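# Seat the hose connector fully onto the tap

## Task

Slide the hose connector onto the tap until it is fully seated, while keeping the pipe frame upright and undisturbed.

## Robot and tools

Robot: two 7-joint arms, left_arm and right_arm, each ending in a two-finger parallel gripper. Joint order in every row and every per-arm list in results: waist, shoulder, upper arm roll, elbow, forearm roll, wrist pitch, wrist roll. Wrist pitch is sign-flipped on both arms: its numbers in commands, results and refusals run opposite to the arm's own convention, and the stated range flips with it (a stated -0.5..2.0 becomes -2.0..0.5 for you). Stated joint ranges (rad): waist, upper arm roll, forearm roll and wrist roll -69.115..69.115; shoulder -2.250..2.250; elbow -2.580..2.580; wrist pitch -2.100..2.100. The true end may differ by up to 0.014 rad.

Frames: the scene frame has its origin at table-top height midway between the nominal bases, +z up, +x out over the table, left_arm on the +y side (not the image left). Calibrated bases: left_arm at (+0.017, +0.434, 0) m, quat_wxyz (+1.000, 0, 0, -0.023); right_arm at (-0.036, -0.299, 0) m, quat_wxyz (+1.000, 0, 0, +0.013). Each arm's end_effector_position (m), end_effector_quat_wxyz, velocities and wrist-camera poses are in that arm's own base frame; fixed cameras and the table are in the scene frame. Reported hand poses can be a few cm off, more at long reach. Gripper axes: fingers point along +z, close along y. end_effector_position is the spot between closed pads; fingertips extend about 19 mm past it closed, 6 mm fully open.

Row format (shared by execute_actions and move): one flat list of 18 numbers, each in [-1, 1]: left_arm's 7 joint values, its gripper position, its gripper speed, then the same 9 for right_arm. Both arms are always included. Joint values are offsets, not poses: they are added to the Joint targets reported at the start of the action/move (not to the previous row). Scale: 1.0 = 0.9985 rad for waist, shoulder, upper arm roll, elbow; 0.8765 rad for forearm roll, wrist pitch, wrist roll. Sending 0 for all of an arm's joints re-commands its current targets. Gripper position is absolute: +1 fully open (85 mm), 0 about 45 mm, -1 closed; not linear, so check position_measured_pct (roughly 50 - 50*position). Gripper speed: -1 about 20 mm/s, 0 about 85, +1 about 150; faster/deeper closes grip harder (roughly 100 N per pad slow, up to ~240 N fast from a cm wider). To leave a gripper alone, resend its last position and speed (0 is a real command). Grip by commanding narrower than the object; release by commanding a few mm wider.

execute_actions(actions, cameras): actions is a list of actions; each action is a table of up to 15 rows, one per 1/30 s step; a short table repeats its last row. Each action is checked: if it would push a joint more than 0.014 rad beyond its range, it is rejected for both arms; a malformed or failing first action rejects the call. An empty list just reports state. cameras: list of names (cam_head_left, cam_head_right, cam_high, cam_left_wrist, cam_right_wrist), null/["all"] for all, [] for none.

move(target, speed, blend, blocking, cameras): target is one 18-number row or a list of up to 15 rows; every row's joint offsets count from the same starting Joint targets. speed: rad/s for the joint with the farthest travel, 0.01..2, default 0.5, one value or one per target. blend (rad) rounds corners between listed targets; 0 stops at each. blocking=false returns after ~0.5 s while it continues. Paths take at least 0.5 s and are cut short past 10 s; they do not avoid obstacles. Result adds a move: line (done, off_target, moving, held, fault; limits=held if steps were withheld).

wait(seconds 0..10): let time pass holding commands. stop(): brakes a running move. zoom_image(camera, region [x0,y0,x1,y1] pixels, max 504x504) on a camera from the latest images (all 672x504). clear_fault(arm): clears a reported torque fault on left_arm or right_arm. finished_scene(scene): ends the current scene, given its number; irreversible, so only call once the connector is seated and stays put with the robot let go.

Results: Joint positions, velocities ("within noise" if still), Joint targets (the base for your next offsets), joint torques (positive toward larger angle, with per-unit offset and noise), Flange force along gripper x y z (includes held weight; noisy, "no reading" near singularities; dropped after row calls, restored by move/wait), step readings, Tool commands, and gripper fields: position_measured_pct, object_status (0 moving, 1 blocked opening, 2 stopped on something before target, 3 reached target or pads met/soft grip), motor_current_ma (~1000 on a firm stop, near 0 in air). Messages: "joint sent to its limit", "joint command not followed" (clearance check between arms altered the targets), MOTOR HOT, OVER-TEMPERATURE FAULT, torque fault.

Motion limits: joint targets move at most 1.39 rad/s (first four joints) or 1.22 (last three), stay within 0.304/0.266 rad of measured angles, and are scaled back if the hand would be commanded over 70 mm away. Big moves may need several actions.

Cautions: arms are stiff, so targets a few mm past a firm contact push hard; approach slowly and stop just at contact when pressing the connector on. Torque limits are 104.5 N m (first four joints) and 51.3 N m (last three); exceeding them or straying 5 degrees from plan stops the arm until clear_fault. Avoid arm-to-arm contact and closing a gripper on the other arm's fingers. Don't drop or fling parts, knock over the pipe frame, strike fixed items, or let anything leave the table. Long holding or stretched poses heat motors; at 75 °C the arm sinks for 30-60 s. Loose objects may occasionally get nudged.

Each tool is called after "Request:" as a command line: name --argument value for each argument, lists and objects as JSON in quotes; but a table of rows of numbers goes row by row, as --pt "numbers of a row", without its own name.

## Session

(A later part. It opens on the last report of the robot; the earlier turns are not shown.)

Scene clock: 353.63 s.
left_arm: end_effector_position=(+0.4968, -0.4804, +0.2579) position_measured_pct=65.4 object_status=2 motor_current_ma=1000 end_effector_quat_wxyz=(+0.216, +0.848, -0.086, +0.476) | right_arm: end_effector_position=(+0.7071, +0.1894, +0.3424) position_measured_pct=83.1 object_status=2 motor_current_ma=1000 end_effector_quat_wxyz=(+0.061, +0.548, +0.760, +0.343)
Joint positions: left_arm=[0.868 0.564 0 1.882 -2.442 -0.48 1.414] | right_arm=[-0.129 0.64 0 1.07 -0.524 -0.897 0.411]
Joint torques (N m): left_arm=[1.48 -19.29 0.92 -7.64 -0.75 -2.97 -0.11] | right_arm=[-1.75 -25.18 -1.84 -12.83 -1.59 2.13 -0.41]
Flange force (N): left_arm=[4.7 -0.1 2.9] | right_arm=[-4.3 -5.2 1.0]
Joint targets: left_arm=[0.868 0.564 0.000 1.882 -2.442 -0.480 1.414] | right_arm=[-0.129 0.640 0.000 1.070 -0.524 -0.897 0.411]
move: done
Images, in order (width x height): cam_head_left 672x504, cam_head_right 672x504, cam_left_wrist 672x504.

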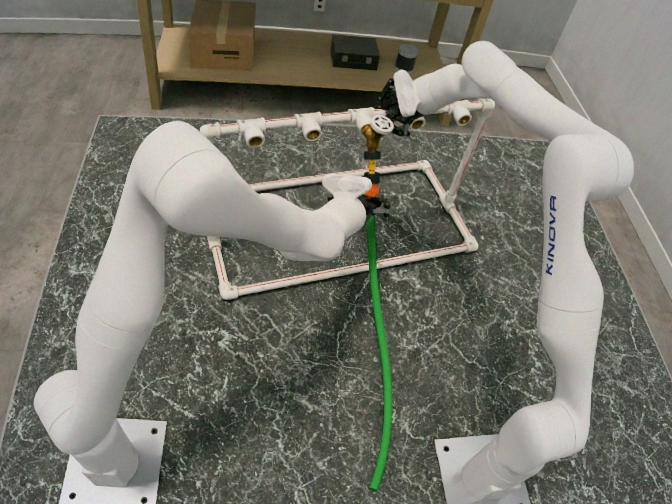

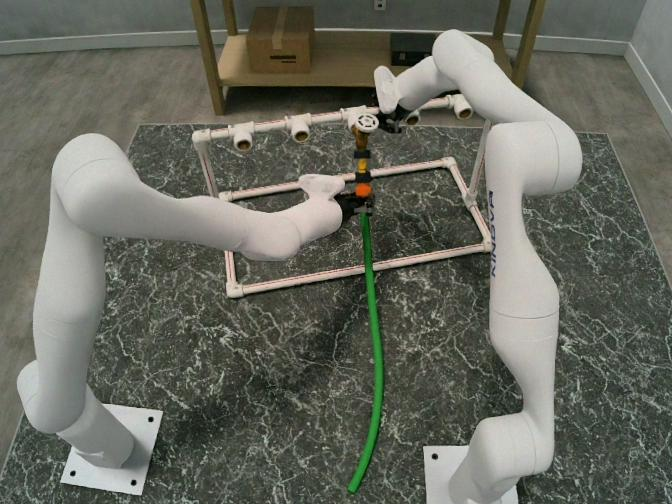

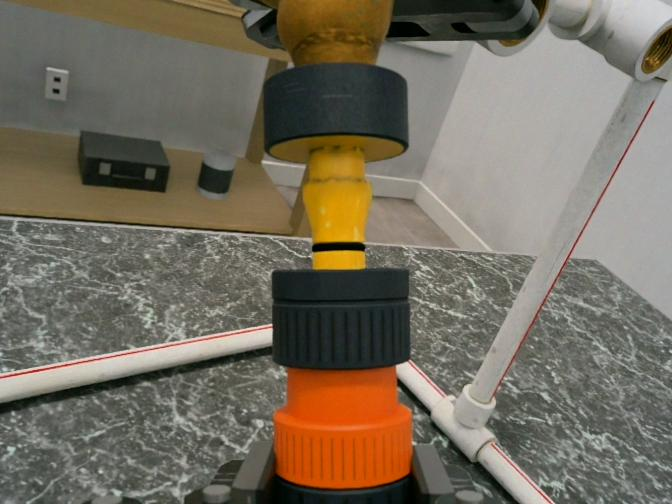

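Request:
move --target '[-0.0106,-0.0114,0,-0.0167,0.0209,0.0295,-0.0336,-0.4,-1,0,0,0,0,0,0,0,-0.75,-1]' --speed 0.04 --cameras '["cam_left_wrist"]'

Request:
zoom_image --camera "cam_left_wrist" --region '[240, 0, 440, 400]'

Scene clock: 360.03 s.
left_arm: end_effector_position=(+0.5021, -0.4796, +0.2661) position_measured_pct=65.4 object_status=2 motor_current_ma=1000 end_effector_quat_wxyz=(+0.216, +0.848, -0.086, +0.476) | right_arm: end_effector_position=(+0.7071, +0.1894, +0.3424) position_measured_pct=83.1 object_status=2 motor_current_ma=1000 end_effector_quat_wxyz=(+0.061, +0.548, +0.760, +0.343)
Joint positions: left_arm=[0.857 0.552 0 1.865 -2.423 -0.454 1.384] | right_arm=[-0.129 0.64 0 1.07 -0.524 -0.897 0.411]
Joint torques (N m): left_arm=[1.6 -19.22 0.95 -7.76 -0.71 -2.95 -0.08] | right_arm=[-1.7 -25.17 -1.84 -12.85 -1.61 2.1 -0.4]
Flange force (N): left_arm=[5.1 -0.5 3.0] | right_arm=[-4.1 -5.4 1.1]
Joint targets: left_arm=[0.857 0.552 0.000 1.865 -2.423 -0.454 1.384] | right_arm=[-0.129 0.640 0.000 1.070 -0.524 -0.897 0.411]
move: done
Images, in order (width x height): cam_left_wrist 672x504.

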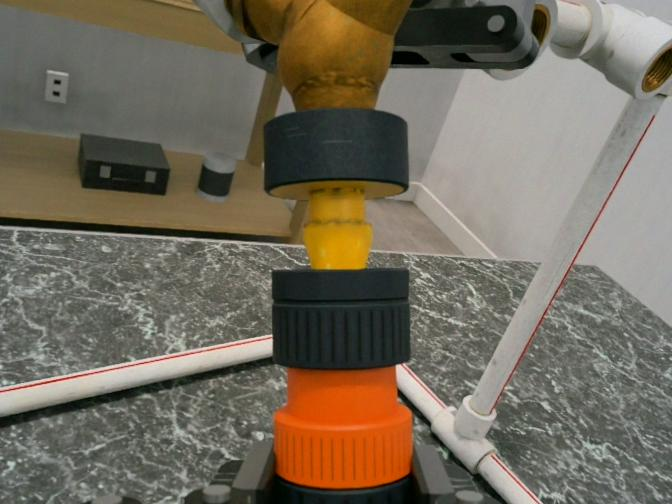

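Scaled by 1.260.

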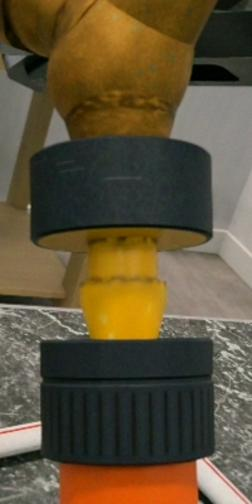

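Request:
move --target '[-0.0052,-0.0055,0,-0.0088,0.0121,0.0148,-0.0183,-0.4,-1,0,0,0,0,0,0,0,-0.75,-1]' --speed 0.03 --cameras '["cam_left_wrist"]'

Request:
move --target '[-0.0041,-0.0043,0,-0.0072,0.0105,0.0119,-0.0154,-0.4,-1,0,0,0,0,0,0,0,-0.75,-1]' --speed 0.03 --cameras '["cam_left_wrist"]'

Request:
zoom_image --camera "cam_left_wrist" --region '[240, 0, 440, 400]'

Scene clock: 367.87 s.
left_arm: end_effector_position=(+0.5048, -0.4792, +0.2703) position_measured_pct=65.4 object_status=2 motor_current_ma=1000 end_effector_quat_wxyz=(+0.216, +0.848, -0.086, +0.476) | right_arm: end_effector_position=(+0.7071, +0.1894, +0.3424) position_measured_pct=83.1 object_status=2 motor_current_ma=1000 end_effector_quat_wxyz=(+0.061, +0.548, +0.760, +0.343)
Joint positions: left_arm=[0.852 0.547 0 1.856 -2.413 -0.441 1.368] | right_arm=[-0.129 0.64 0 1.07 -0.524 -0.897 0.411]
Joint torques (N m): left_arm=[1.53 -19.31 1.01 -7.94 -0.69 -2.97 -0.08] | right_arm=[-1.71 -25.18 -1.83 -12.85 -1.62 2.1 -0.39]
Flange force (N): left_arm=[5.1 -0.3 2.9] | right_arm=[-4.1 -5.3 1.1]
Joint targets: left_arm=[0.852 0.547 0.000 1.856 -2.413 -0.441 1.368] | right_arm=[-0.129 0.640 0.000 1.070 -0.524 -0.897 0.411]
move: done
Images, in order (width x height): cam_left_wrist 672x504.

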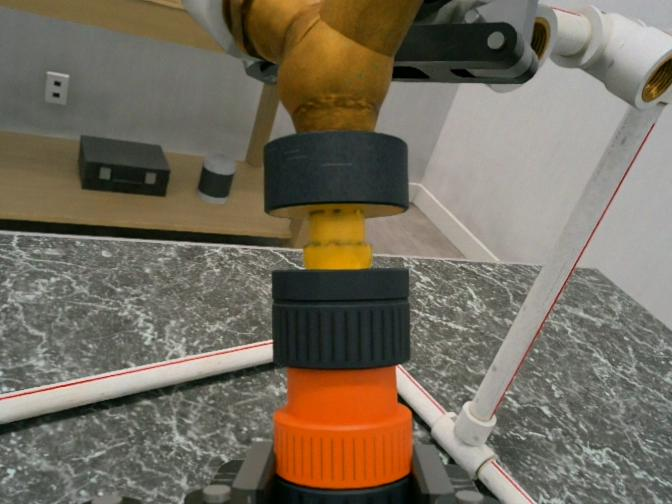

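Scene clock: 368.57 s.
left_arm: end_effector_position=(+0.5069, -0.4790, +0.2736) position_measured_pct=65.4 object_status=2 motor_current_ma=1000 end_effector_quat_wxyz=(+0.216, +0.848, -0.086, +0.476) | right_arm: end_effector_position=(+0.7071, +0.1894, +0.3424) position_measured_pct=83.1 object_status=2 motor_current_ma=1000 end_effector_quat_wxyz=(+0.061, +0.548, +0.760, +0.343)
Joint positions: left_arm=[0.848 0.542 0 1.849 -2.404 -0.431 1.355] | right_arm=[-0.129 0.64 0 1.07 -0.524 -0.897 0.411]
Joint torques (N m): left_arm=[0.95 -23.49 0.21 -12.11 -1.34 -4.86 -0.19] | right_arm=[-3.89 -25.47 -3.44 -11.53 -2.02 0.68 -0.42]
Flange force (N): left_arm=[-1.4 -2.1 2.3] | right_arm=[-7.8 -1.6 2.6]
Joint targets: left_arm=[0.848 0.542 0.000 1.849 -2.404 -0.431 1.355] | right_arm=[-0.129 0.640 0.000 1.070 -0.524 -0.897 0.411]
move: done
Images, in order (width x height): cam_left_wrist 672x504.

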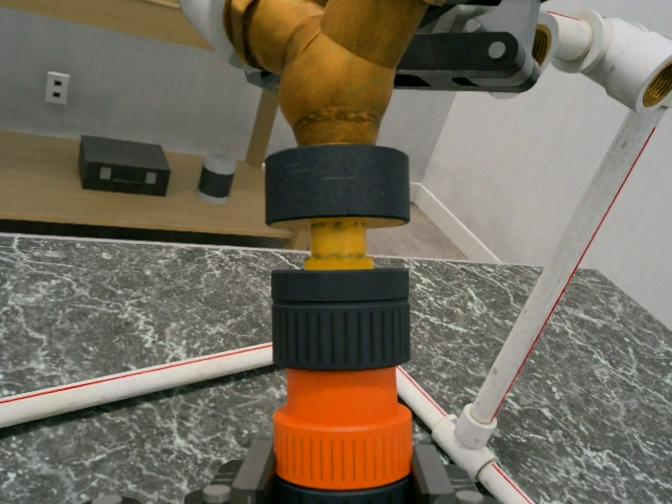

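Scaled by 1.260.

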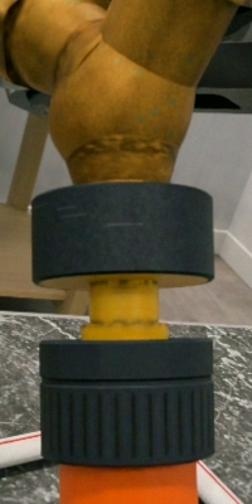

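Request:
move --target '[-0.0041,-0.0041,0,-0.0074,0.0112,0.0119,-0.016,-0.4,-1,0,0,0,0,0,0,0,-0.75,-1]' --speed 0.03 --cameras '["cam_left_wrist"]'

Request:
zoom_image --camera "cam_left_wrist" --region '[240, 0, 440, 400]'

Scene clock: 375.07 s.
left_arm: end_effector_position=(+0.5090, -0.4788, +0.2770) position_measured_pct=65.4 object_status=2 motor_current_ma=1000 end_effector_quat_wxyz=(+0.216, +0.848, -0.086, +0.476) | right_arm: end_effector_position=(+0.7072, +0.1893, +0.3425) position_measured_pct=83.1 object_status=2 motor_current_ma=1000 end_effector_quat_wxyz=(+0.061, +0.548, +0.760, +0.343)
Joint positions: left_arm=[0.844 0.538 0 1.842 -2.394 -0.42 1.341] | right_arm=[-0.129 0.64 0 1.07 -0.524 -0.897 0.411]
Joint torques (N m): left_arm=[-3.66 -29.78 -4.33 -19.82 -1.87 -9.19 -0.38] | right_arm=[-8.73 -21 -6.69 -5.14 -1.88 -3.41 -0.23]
Flange force (N): left_arm=[-14.8 -2.6 -3.2] | right_arm=[-13.6 11.9 0.6]
Joint targets: left_arm=[0.844 0.538 0.000 1.842 -2.394 -0.420 1.341] | right_arm=[-0.129 0.640 0.000 1.070 -0.524 -0.897 0.411]
move: done
Images, in order (width x height): cam_left_wrist 672x504.

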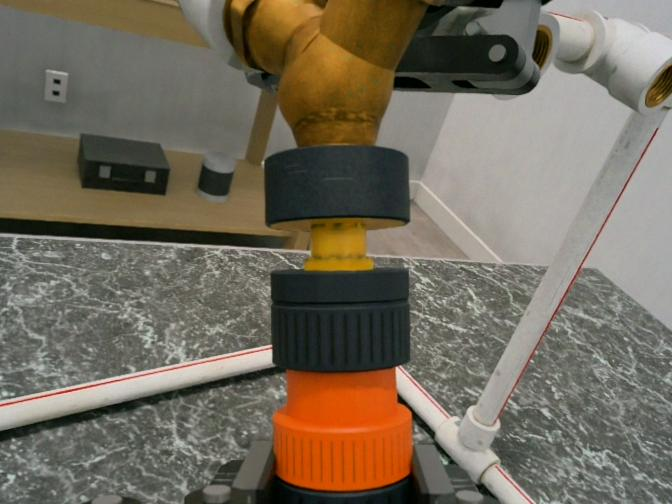

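Scaled by 1.260.

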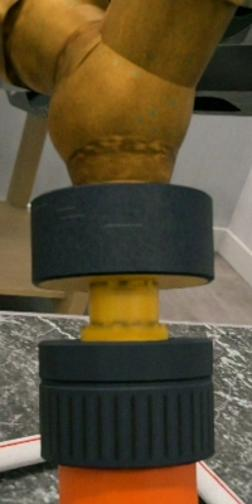

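Request:
move --target '[-0.0041,-0.0040,0,-0.0076,0.0119,0.0119,-0.0166,-0.4,-1,0,0,0,0,0,0,0,-0.75,-1]' --speed 0.03 --cameras '["cam_left_wrist","cam_head_left"]'

Request:
zoom_image --camera "cam_left_wrist" --region '[240, 0, 440, 400]'

Scene clock: 400.57 s.
left_arm: end_effector_position=(+0.5111, -0.4785, +0.2803) position_measured_pct=65.4 object_status=2 motor_current_ma=1000 end_effector_quat_wxyz=(+0.216, +0.848, -0.086, +0.476) | right_arm: end_effector_position=(+0.7071, +0.1893, +0.3424) position_measured_pct=83.1 object_status=2 motor_current_ma=1000 end_effector_quat_wxyz=(+0.061, +0.548, +0.760, +0.343)
Joint positions: left_arm=[0.84 0.534 0 1.834 -2.383 -0.41 1.326] | right_arm=[-0.129 0.64 0 1.07 -0.524 -0.897 0.411]
Joint torques (N m): left_arm=[-9.02 -36.65 -9.55 -28.41 -2.51 -13.98 -0.44] | right_arm=[-14.17 -16.12 -10.29 2.06 -1.82 -8.09 -0.12]
Flange force (N): left_arm=[-29.6 -2.3 -9.8] | right_arm=[-20.3 27.0 -1.2]
Joint targets: left_arm=[0.840 0.534 0.000 1.834 -2.383 -0.410 1.326] | right_arm=[-0.129 0.640 0.000 1.070 -0.524 -0.897 0.411]
move: done
Images, in order (width x height): cam_head_left 672x504, cam_left_wrist 672x504.

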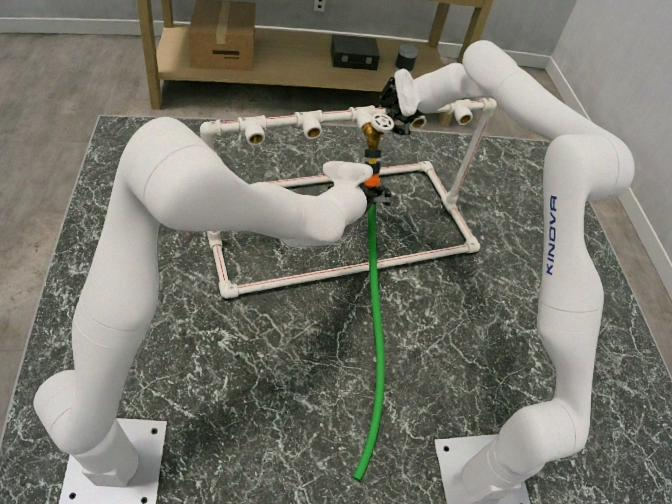

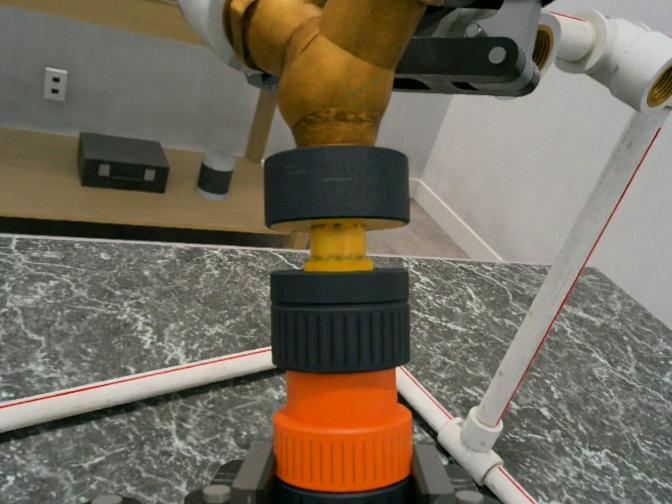

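Scaled by 1.260.

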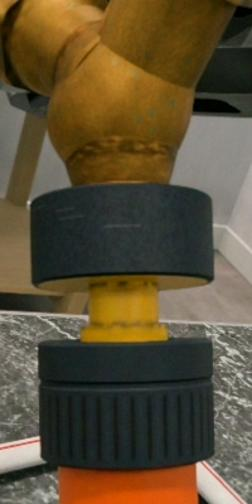

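Request:
move --target '[0.0082,0.0080,0,0.0152,-0.0236,-0.0240,0.0330,-0.4,-1,0,0,0,0,0,0,0,-0.75,-1]' --speed 0.06

Request:
zoom_image --camera "cam_left_wrist" --region '[240, 180, 440, 330]'

Request:
zoom_image --camera "cam_head_left" --region '[330, 90, 430, 210]'

Request:
zoom_image --camera "cam_head_right" --region '[280, 90, 430, 210]'

Request:
zoom_image --camera "cam_high" --region '[240, 100, 440, 300]'

Scene clock: 409.57 s.
left_arm: end_effector_position=(+0.5070, -0.4789, +0.2738) position_measured_pct=65.4 object_status=2 motor_current_ma=1000 end_effector_quat_wxyz=(+0.216, +0.848, -0.086, +0.476) | right_arm: end_effector_position=(+0.7069, +0.1896, +0.3422) position_measured_pct=83.1 object_status=2 motor_current_ma=1000 end_effector_quat_wxyz=(+0.061, +0.548, +0.760, +0.343)
Joint positions: left_arm=[0.848 0.542 -0.001 1.849 -2.404 -0.431 1.355] | right_arm=[-0.129 0.641 0 1.071 -0.524 -0.897 0.411]
Joint torques (N m): left_arm=[1.81 -24.02 0.97 -12.64 -1.59 -4.86 -0.26] | right_arm=[-5.28 -24.33 -4.34 -10.89 -2.12 0.42 -0.27]
Flange force (N): left_arm=[-1.6 -3.4 2.6] | right_arm=[-8.9 -0.8 0.4]
Joint targets: left_arm=[0.848 0.542 0.000 1.849 -2.404 -0.431 1.355] | right_arm=[-0.129 0.640 0.000 1.070 -0.524 -0.897 0.411]
move: done

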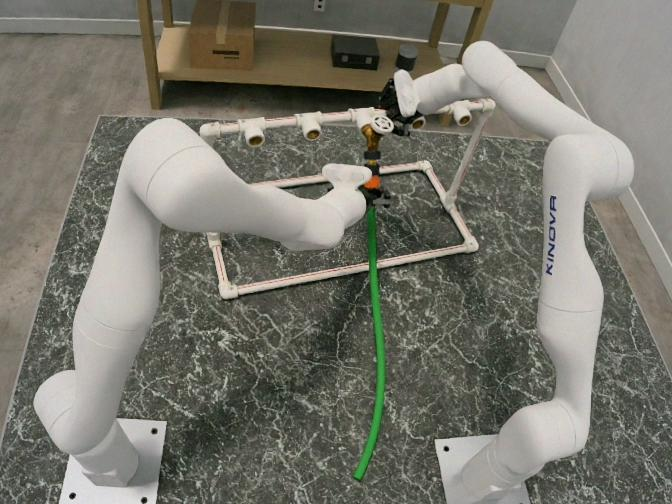

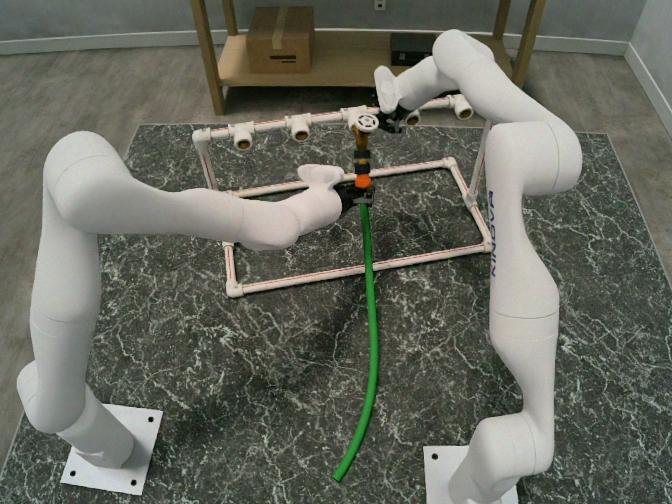

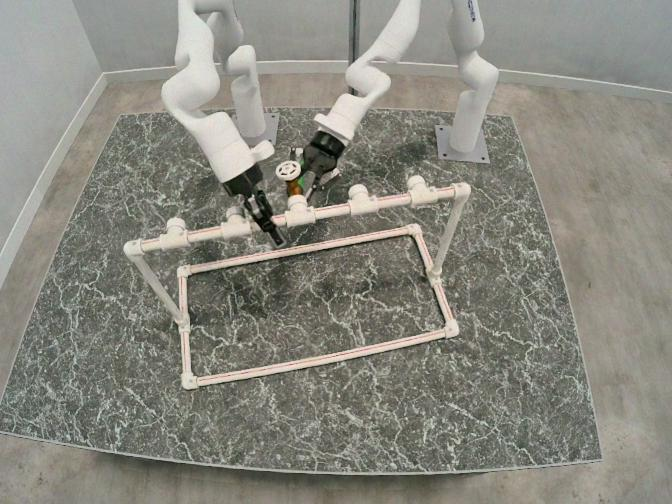

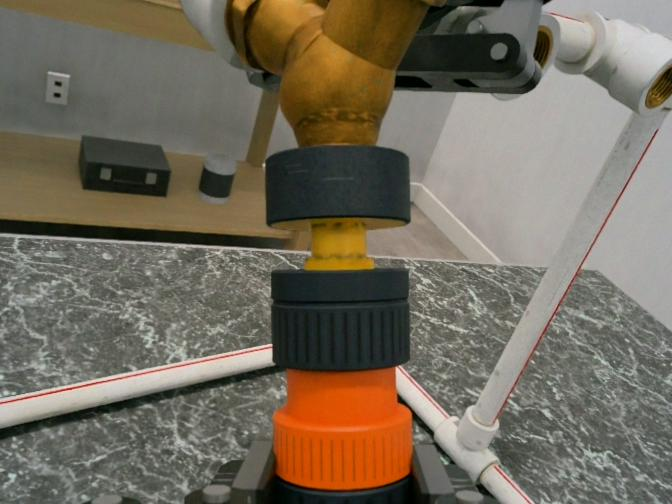

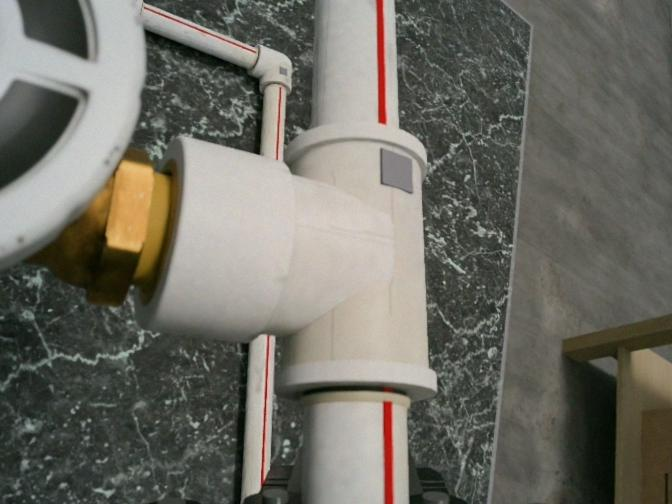

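Scaled by 2.520.

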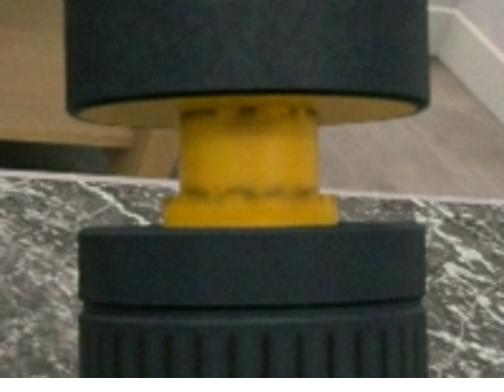

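Scaled by 4.200 from the camera's 672x504 image, which has a finer 960x720 frame.

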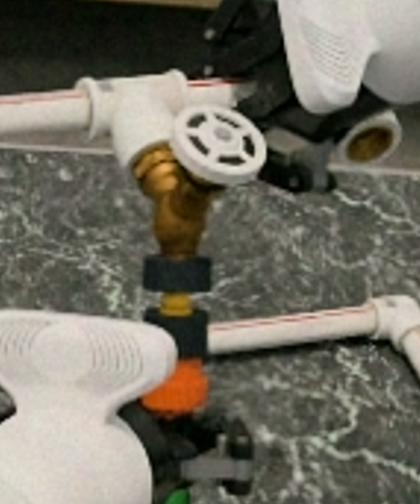

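Scaled by 3.360 from the camera's 672x504 image, which has a finer 960x720 frame.

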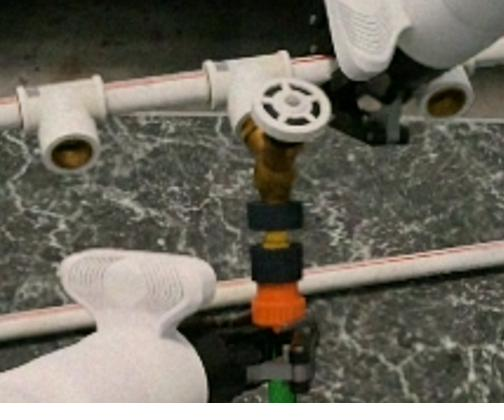

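Scaled by 2.520 from the camera's 672x504 image, which has a finer 960x720 frame.

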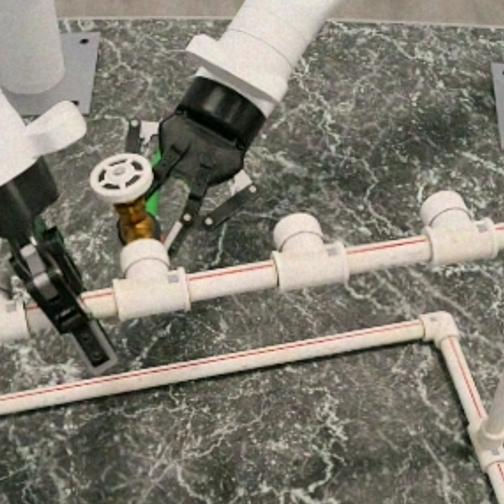

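Request:
move --target '[0.0007,-0.0022,0,0.0024,0.0011,-0.0005,-0.0006,-0.4,-1,0,0,0,0,0,0,0,-0.75,-1]' --speed 0.03 --cameras '[]'

Request:
move --target '[-0.0041,-0.0040,0,-0.0076,0.0117,0.0121,-0.0164,-0.4,-1,0,0,0,0,0,0,0,-0.75,-1]' --speed 0.03 --cameras '["cam_left_wrist"]'

Request:
zoom_image --camera "cam_left_wrist" --region '[240, 180, 440, 330]'

Scene clock: 438.20 s.
left_arm: end_effector_position=(+0.5061, -0.4785, +0.2742) position_measured_pct=65.4 object_status=2 motor_current_ma=1000 end_effector_quat_wxyz=(+0.216, +0.848, -0.086, +0.476) | right_arm: end_effector_position=(+0.7071, +0.1894, +0.3424) position_measured_pct=83.1 object_status=2 motor_current_ma=1000 end_effector_quat_wxyz=(+0.061, +0.548, +0.760, +0.343)
Joint positions: left_arm=[0.849 0.54 0 1.852 -2.403 -0.431 1.355] | right_arm=[-0.129 0.64 0 1.07 -0.524 -0.897 0.411]
Joint torques (N m): left_arm=[3.41 -21.57 2.48 -10.1 -1.46 -3.41 -0.24] | right_arm=[-4.34 -24.88 -3.74 -12.34 -2.17 1.46 -0.29]
Flange force (N): left_arm=[3.2 -3.4 3.8] | right_arm=[-7.4 -4.3 -0.2]
Joint targets: left_arm=[0.849 0.540 0.000 1.852 -2.403 -0.431 1.355] | right_arm=[-0.129 0.640 0.000 1.070 -0.524 -0.897 0.411]
move: done
No camera images: "cameras" was empty.

Scene clock: 438.90 s.
left_arm: end_effector_position=(+0.5082, -0.4784, +0.2774) position_measured_pct=65.4 object_status=2 motor_current_ma=1000 end_effector_quat_wxyz=(+0.216, +0.848, -0.086, +0.476) | right_arm: end_effector_position=(+0.7072, +0.1893, +0.3425) position_measured_pct=83.1 object_status=2 motor_current_ma=1000 end_effector_quat_wxyz=(+0.061, +0.548, +0.760, +0.343)
Joint positions: left_arm=[0.845 0.536 0 1.844 -2.393 -0.421 1.34] | right_arm=[-0.129 0.64 0 1.07 -0.524 -0.897 0.411]
Joint torques (N m): left_arm=[-1.18 -27.06 -1.9 -16.56 -1.76 -7.2 -0.3] | right_arm=[-6.85 -23.08 -5.47 -8.11 -2.11 -1.48 -0.34]
Flange force (N): left_arm=[-8.6 -2.7 -0.7] | right_arm=[-11.4 5.8 1.2]
Joint targets: left_arm=[0.845 0.536 0.000 1.844 -2.393 -0.421 1.340] | right_arm=[-0.129 0.640 0.000 1.070 -0.524 -0.897 0.411]
move: done
Images, in order (width x height): cam_left_wrist 672x504.

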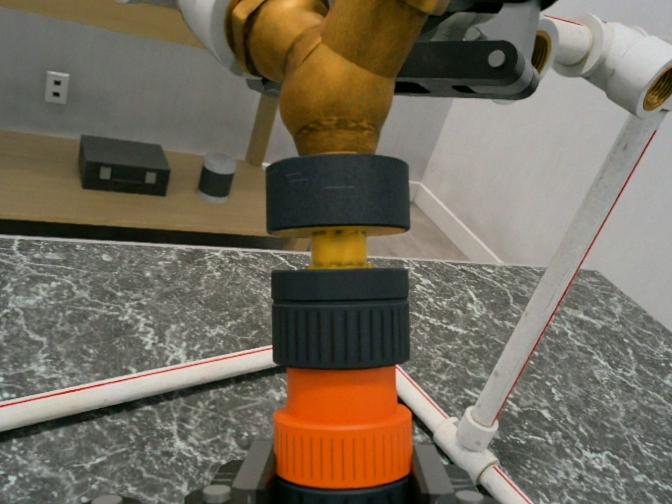

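Scaled by 2.520.

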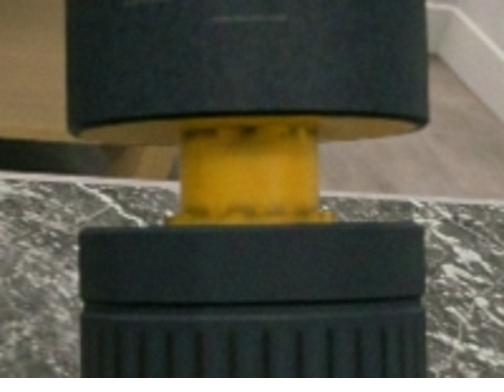

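Request:
move --target '[-0.0037,-0.0052,0,-0.0064,0.0124,0.0117,-0.0169,-0.4,-1,0,0,0,0,0,0,0,-0.75,-1]' --speed 0.03 --cameras '["cam_left_wrist"]'

Request:
zoom_image --camera "cam_left_wrist" --region '[240, 180, 440, 330]'

Scene clock: 443.27 s.
left_arm: end_effector_position=(+0.5099, -0.4779, +0.2810) position_measured_pct=65.4 object_status=2 motor_current_ma=1000 end_effector_quat_wxyz=(+0.216, +0.848, -0.086, +0.476) | right_arm: end_effector_position=(+0.7071, +0.1894, +0.3424) position_measured_pct=83.1 object_status=2 motor_current_ma=1000 end_effector_quat_wxyz=(+0.061, +0.548, +0.760, +0.343)
Joint positions: left_arm=[0.841 0.531 0 1.838 -2.382 -0.41 1.325] | right_arm=[-0.129 0.64 0 1.07 -0.524 -0.897 0.411]
Joint torques (N m): left_arm=[-5.68 -33.15 -6.37 -23.58 -2.2 -11.24 -0.3] | right_arm=[-10.51 -18.34 -7.8 -1.86 -1.7 -5.24 -0.22]
Flange force (N): left_arm=[-21.1 -2.3 -4.8] | right_arm=[-15.5 18.6 -0.8]
Joint targets: left_arm=[0.841 0.531 0.000 1.838 -2.382 -0.410 1.325] | right_arm=[-0.129 0.640 0.000 1.070 -0.524 -0.897 0.411]
move: done
Images, in order (width x height): cam_left_wrist 672x504.

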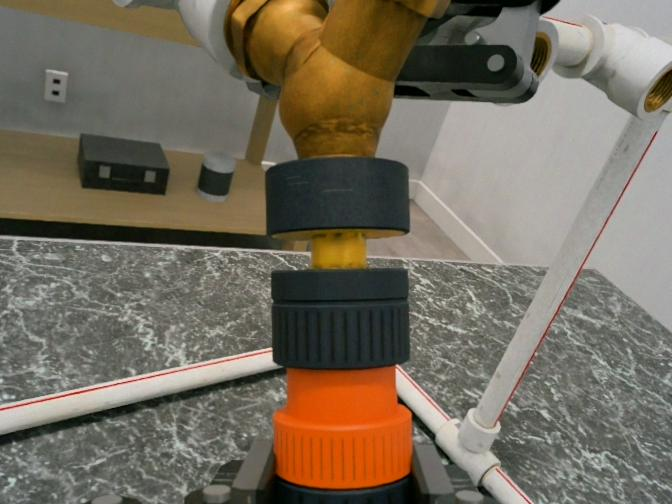

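Scaled by 2.520.

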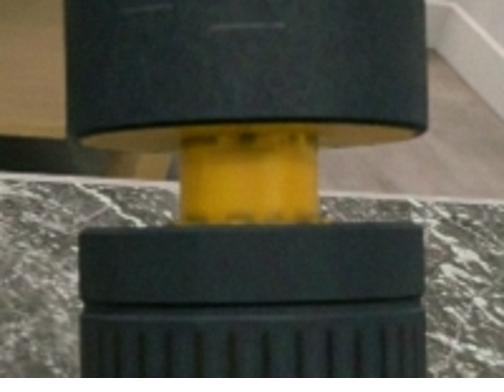

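Request:
move --target '[-0.0041,-0.0039,0,-0.0077,0.0125,0.0119,-0.0171,-0.4,-1,0,0,0,0,0,0,0,-0.75,-1]' --speed 0.03 --cameras '["cam_left_wrist"]'

Request:
zoom_image --camera "cam_left_wrist" --region '[240, 180, 440, 330]'

Scene clock: 449.27 s.
left_arm: end_effector_position=(+0.5121, -0.4777, +0.2844) position_measured_pct=65.4 object_status=2 motor_current_ma=1000 end_effector_quat_wxyz=(+0.216, +0.848, -0.086, +0.476) | right_arm: end_effector_position=(+0.7072, +0.1893, +0.3425) position_measured_pct=83.1 object_status=2 motor_current_ma=1000 end_effector_quat_wxyz=(+0.061, +0.548, +0.760, +0.343)
Joint positions: left_arm=[0.837 0.527 0 1.83 -2.371 -0.4 1.311] | right_arm=[-0.129 0.64 0 1.07 -0.524 -0.897 0.411]
Joint torques (N m): left_arm=[-10.17 -38.21 -10.65 -30.13 -2.51 -14.99 -0.31] | right_arm=[-14.76 -14.99 -10.7 3.51 -1.73 -8.89 -0.15]
Flange force (N): left_arm=[-32.5 -2.1 -10.1] | right_arm=[-20.9 30.1 -1.6]
Joint targets: left_arm=[0.837 0.527 0.000 1.830 -2.371 -0.400 1.311] | right_arm=[-0.129 0.640 0.000 1.070 -0.524 -0.897 0.411]
move: done
Images, in order (width x height): cam_left_wrist 672x504.

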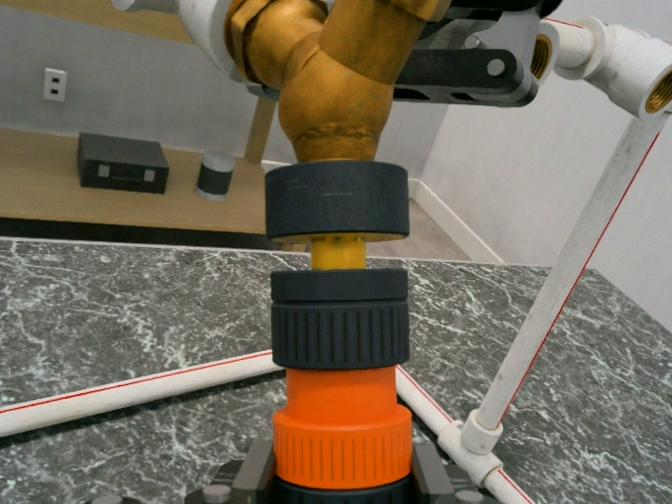

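Scaled by 2.520.

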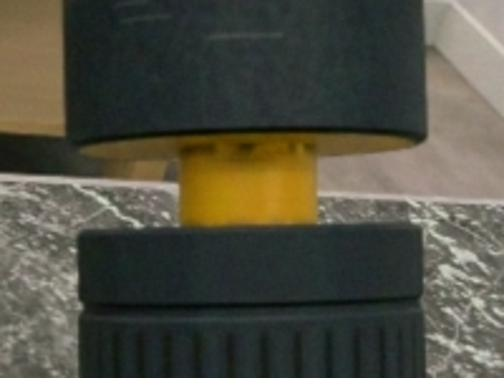

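Request:
move --target '[0.0006,-0.0018,0,0.0019,0.0009,-0.0004,-0.0005,-0.4,-1,0,0,0,0,0,0,0,-0.75,-1]' --speed 0.03 --cameras '["cam_left_wrist"]'

Request:
zoom_image --camera "cam_left_wrist" --region '[240, 180, 440, 330]'

Scene clock: 455.50 s.
left_arm: end_effector_position=(+0.5115, -0.4773, +0.2848) position_measured_pct=65.4 object_status=2 motor_current_ma=1000 end_effector_quat_wxyz=(+0.216, +0.848, -0.086, +0.476) | right_arm: end_effector_position=(+0.7071, +0.1894, +0.3424) position_measured_pct=83.1 object_status=2 motor_current_ma=1000 end_effector_quat_wxyz=(+0.061, +0.548, +0.760, +0.343)
Joint positions: left_arm=[0.838 0.525 0 1.832 -2.37 -0.4 1.31] | right_arm=[-0.129 0.64 0 1.07 -0.524 -0.897 0.411]
Joint torques (N m): left_arm=[-8.65 -38 -9.33 -28.48 -2.48 -14.1 -0.35] | right_arm=[-13.22 -13.72 -9.41 3 -1.22 -7.9 -0.05]
Flange force (N): left_arm=[-30.1 -2.5 -6.0] | right_arm=[-17.8 27.4 -4.2]
Joint targets: left_arm=[0.838 0.525 0.000 1.832 -2.370 -0.400 1.310] | right_arm=[-0.129 0.640 0.000 1.070 -0.524 -0.897 0.411]
move: done
Images, in order (width x height): cam_left_wrist 672x504.

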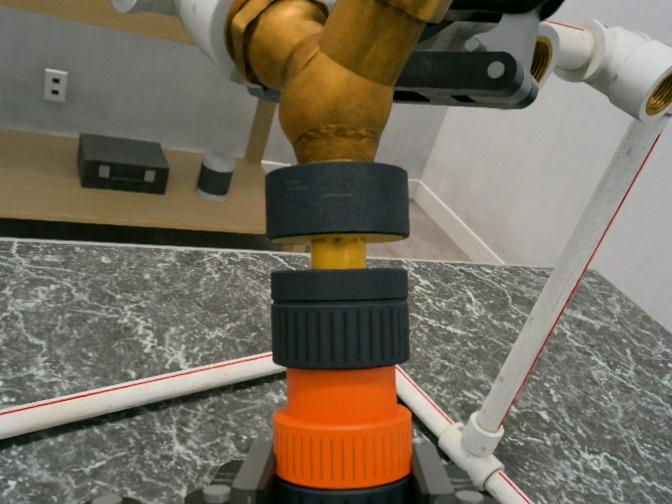

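Scaled by 2.520.

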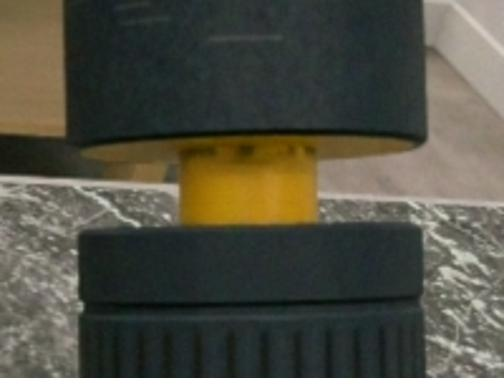

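Request:
move --target '[-0.0041,-0.0039,0,-0.0079,0.0130,0.0119,-0.0175,-0.4,-1,0,0,0,0,0,0,0,-0.75,-1]' --speed 0.03 --cameras '["cam_left_wrist"]'

Request:
zoom_image --camera "cam_left_wrist" --region '[240, 180, 440, 330]'

Scene clock: 459.60 s.
left_arm: end_effector_position=(+0.5135, -0.4772, +0.2882) position_measured_pct=65.4 object_status=2 motor_current_ma=1000 end_effector_quat_wxyz=(+0.216, +0.848, -0.086, +0.476) | right_arm: end_effector_position=(+0.7072, +0.1893, +0.3425) position_measured_pct=83.1 object_status=2 motor_current_ma=1000 end_effector_quat_wxyz=(+0.061, +0.548, +0.760, +0.343)
Joint positions: left_arm=[0.834 0.521 0 1.824 -2.359 -0.39 1.295] | right_arm=[-0.129 0.64 0 1.07 -0.524 -0.897 0.411]
Joint torques (N m): left_arm=[-14.1 -43.29 -14.41 -36.14 -2.84 -18.44 -0.36] | right_arm=[-18.1 -10.94 -12.8 8.94 -1.39 -12.27 -0.01]
Flange force (N): left_arm=[-43.2 -2.1 -13.6] | right_arm=[-24.7 40.9 -3.2]
Joint targets: left_arm=[0.834 0.521 0.000 1.824 -2.359 -0.390 1.295] | right_arm=[-0.129 0.640 0.000 1.070 -0.524 -0.897 0.411]
move: done
Images, in order (width x height): cam_left_wrist 672x504.

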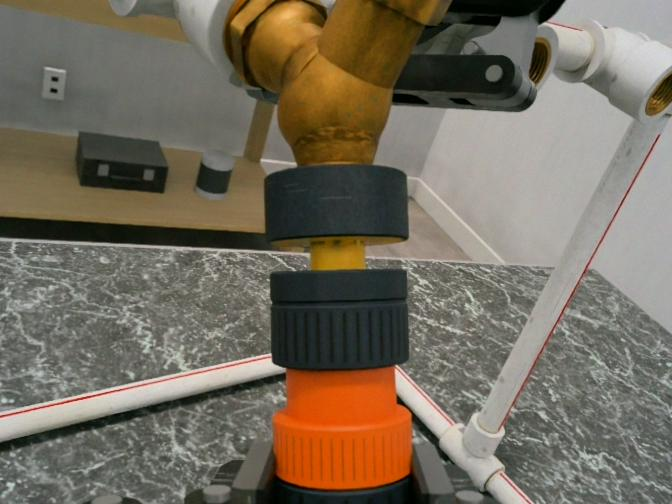

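Scaled by 2.520.

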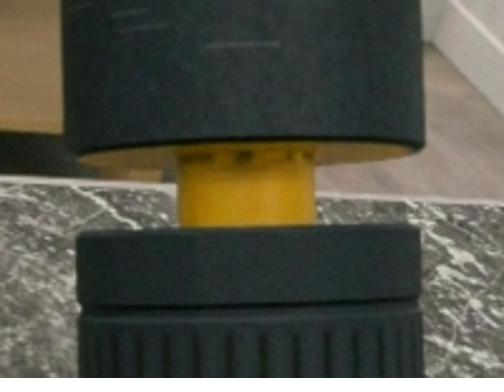

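Request:
zoom_image --camera "cam_left_wrist" --region '[255, 210, 425, 300]'

Request:
wait --seconds 0.1

Request:
zoom_image --camera "cam_right_wrist" --region '[0, 0, 504, 504]'

Request:
zoom_image --camera "cam_head_left" --region '[330, 90, 430, 210]'

Scaled by 2.965.

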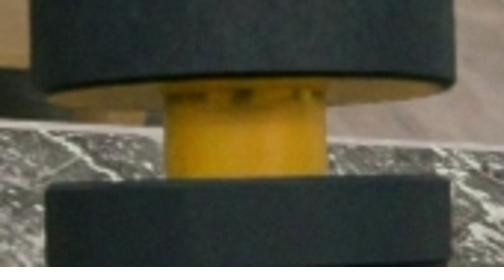

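Scene clock: 474.87 s.
left_arm: end_effector_position=(+0.5136, -0.4772, +0.2883) position_measured_pct=65.4 object_status=2 motor_current_ma=1000 end_effector_quat_wxyz=(+0.216, +0.848, -0.086, +0.476) | right_arm: end_effector_position=(+0.7071, +0.1894, +0.3424) position_measured_pct=83.1 object_status=2 motor_current_ma=1000 end_effector_quat_wxyz=(+0.061, +0.548, +0.760, +0.343)
Joint positions: left_arm=[0.834 0.521 0 1.824 -2.359 -0.39 1.295] | right_arm=[-0.129 0.64 0 1.07 -0.524 -0.897 0.411]
Joint torques (N m): left_arm=[-14.15 -42.95 -14.44 -36.05 -2.9 -18.32 -0.29] | right_arm=[-18.04 -10.81 -12.76 8.99 -1.37 -12.18 0.02]
Flange force (N): left_arm=[-42.8 -1.4 -14.3] | right_arm=[-24.6 41.3 -3.5]
Joint targets: left_arm=[0.834 0.521 0.000 1.824 -2.359 -0.390 1.295] | right_arm=[-0.129 0.640 0.000 1.070 -0.524 -0.897 0.411]
Tool commands: left_gripper/position=-0.4 left_gripper/speed=-1.0 right_gripper/position=-0.75 right_gripper/speed=-1.0
wait: 0.10 s; at rest from the start

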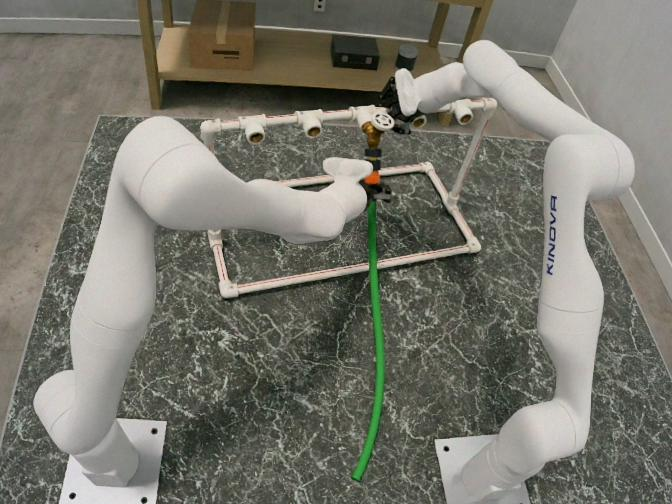

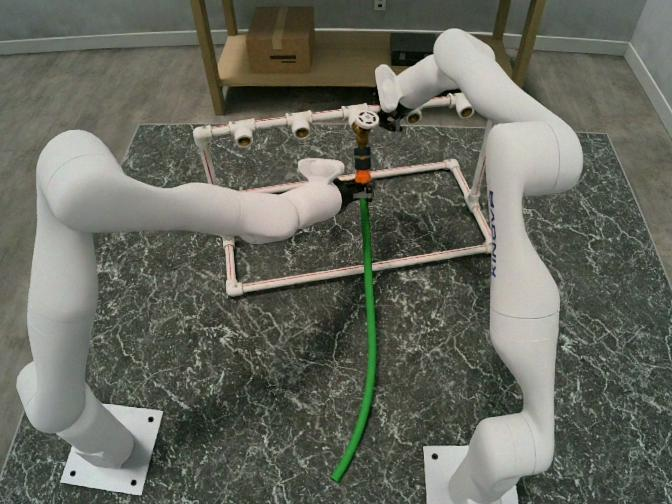

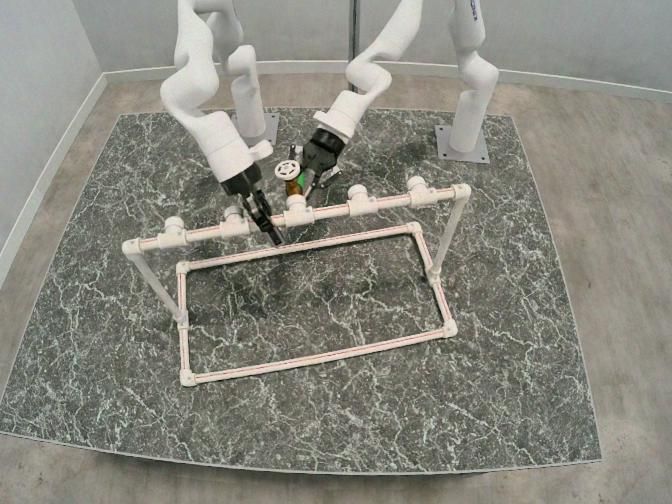

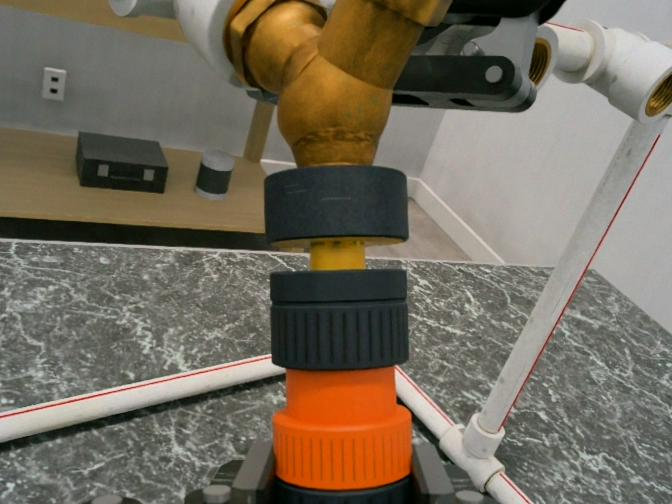

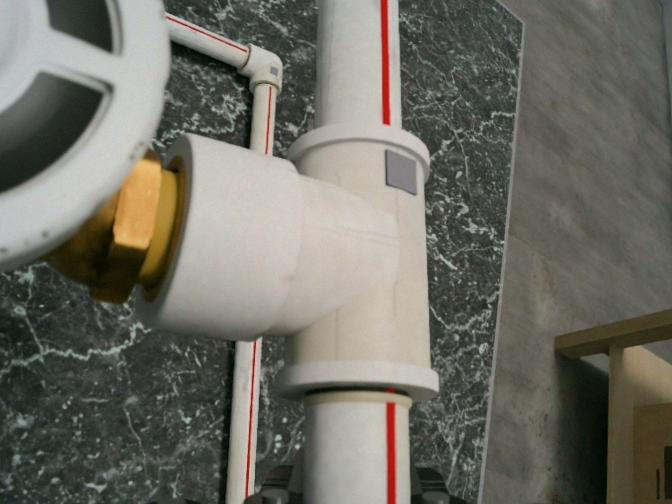

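Scaled by 1.000.

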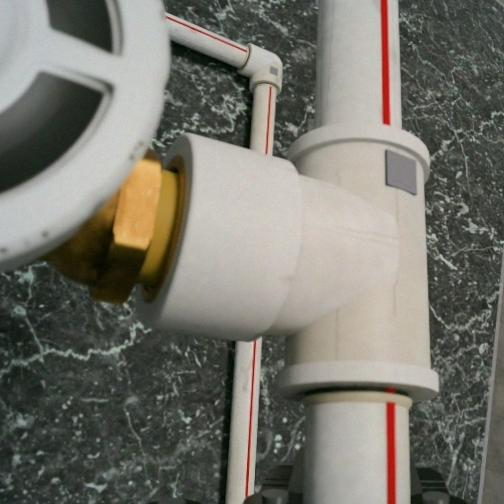

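Scaled by 4.200 from the camera's 672x504 image, which has a finer 960x720 frame.

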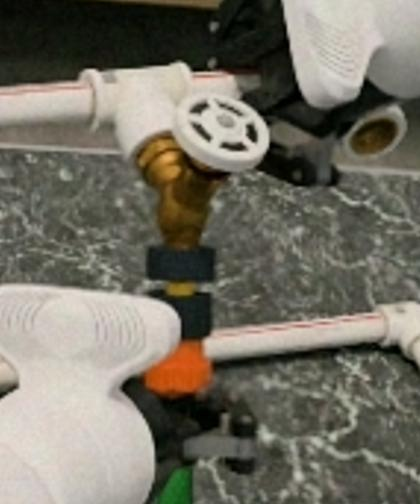

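Request:
move --target '[-0.0094,-0.0140,0,-0.0165,0.0930,0.0771,-0.1021,-0.4,-1,0,0,0,0,0,0,0,-0.75,-1]' --speed 0.06 --cameras '["cam_left_wrist"]'

Request:
zoom_image --camera "cam_left_wrist" --region '[240, 180, 440, 330]'

Scene clock: 507.03 s.
left_arm: end_effector_position=(+0.5103, -0.4763, +0.2867) position_measured_pct=65.4 object_status=2 motor_current_ma=1000 end_effector_quat_wxyz=(+0.214, +0.859, -0.091, +0.457) | right_arm: end_effector_position=(+0.7070, +0.1894, +0.3423) position_measured_pct=83.1 object_status=2 motor_current_ma=1000 end_effector_quat_wxyz=(+0.061, +0.548, +0.760, +0.343)
Joint positions: left_arm=[0.824 0.507 0 1.807 -2.277 -0.322 1.205] | right_arm=[-0.129 0.64 0 1.07 -0.524 -0.897 0.411]
Joint torques (N m): left_arm=[6.91 -27.68 5.54 -12.53 -1.69 -2.95 -0.11] | right_arm=[-4.01 -14.08 -2.44 -7.71 -0.47 1.5 0]
Flange force (N): left_arm=[1.5 -7.3 14.6] | right_arm=[-1.4 -1.8 -15.1]
Joint targets: left_arm=[0.824 0.507 0.000 1.807 -2.277 -0.322 1.205] | right_arm=[-0.129 0.640 0.000 1.070 -0.524 -0.897 0.411]
move: done
Images, in order (width x height): cam_left_wrist 672x504.

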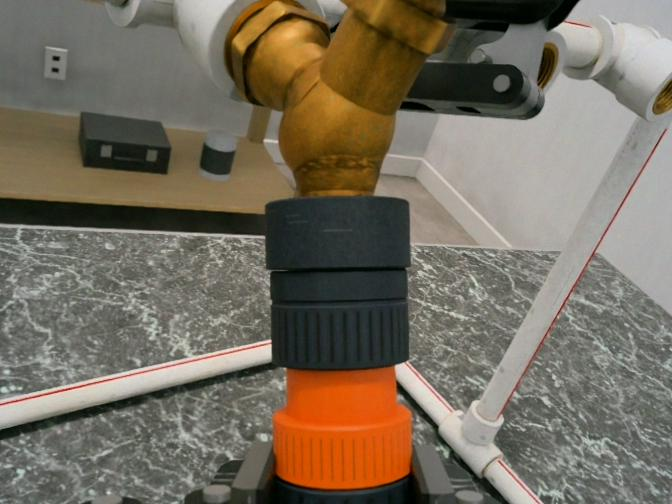

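Scaled by 2.520.

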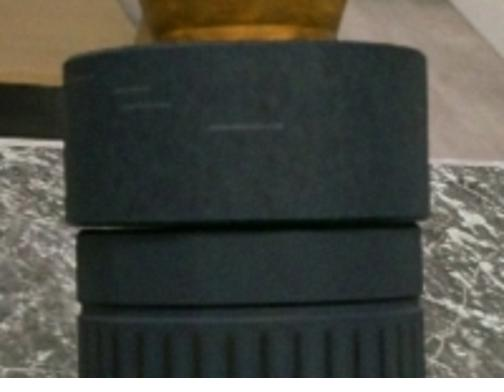

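Request:
move --target '[-0.0031,-0.0026,0,-0.0059,0.0088,0.0090,-0.0122,-0.4,-1,0,0,0,0,0,0,0,-0.75,-1]' --speed 0.03 --cameras '["cam_left_wrist"]'

Request:
zoom_image --camera "cam_left_wrist" --region '[240, 180, 440, 330]'

Scene clock: 511.63 s.
left_arm: end_effector_position=(+0.5116, -0.4766, +0.2892) position_measured_pct=65.4 object_status=2 motor_current_ma=1000 end_effector_quat_wxyz=(+0.215, +0.858, -0.092, +0.457) | right_arm: end_effector_position=(+0.7072, +0.1893, +0.3425) position_measured_pct=83.1 object_status=2 motor_current_ma=1000 end_effector_quat_wxyz=(+0.061, +0.548, +0.760, +0.343)
Joint positions: left_arm=[0.821 0.505 0 1.802 -2.27 -0.314 1.195] | right_arm=[-0.129 0.64 0 1.07 -0.524 -0.897 0.411]
Joint torques (N m): left_arm=[2.25 -33.03 1.11 -18.91 -2.27 -6.8 -0.34] | right_arm=[-5.73 -12.49 -3.68 -3.25 -0.17 -1.69 -0.09]
Flange force (N): left_arm=[-9.7 -5.7 10.8] | right_arm=[-4.6 8.9 -12.4]
Joint targets: left_arm=[0.821 0.505 0.000 1.802 -2.270 -0.314 1.195] | right_arm=[-0.129 0.640 0.000 1.070 -0.524 -0.897 0.411]
move: done
Images, in order (width x height): cam_left_wrist 672x504.

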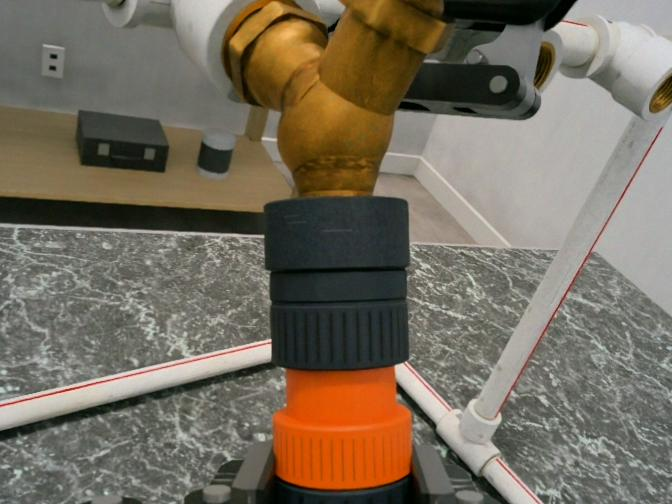

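Scaled by 2.520.

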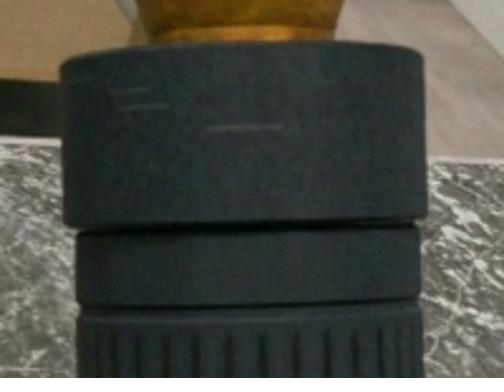

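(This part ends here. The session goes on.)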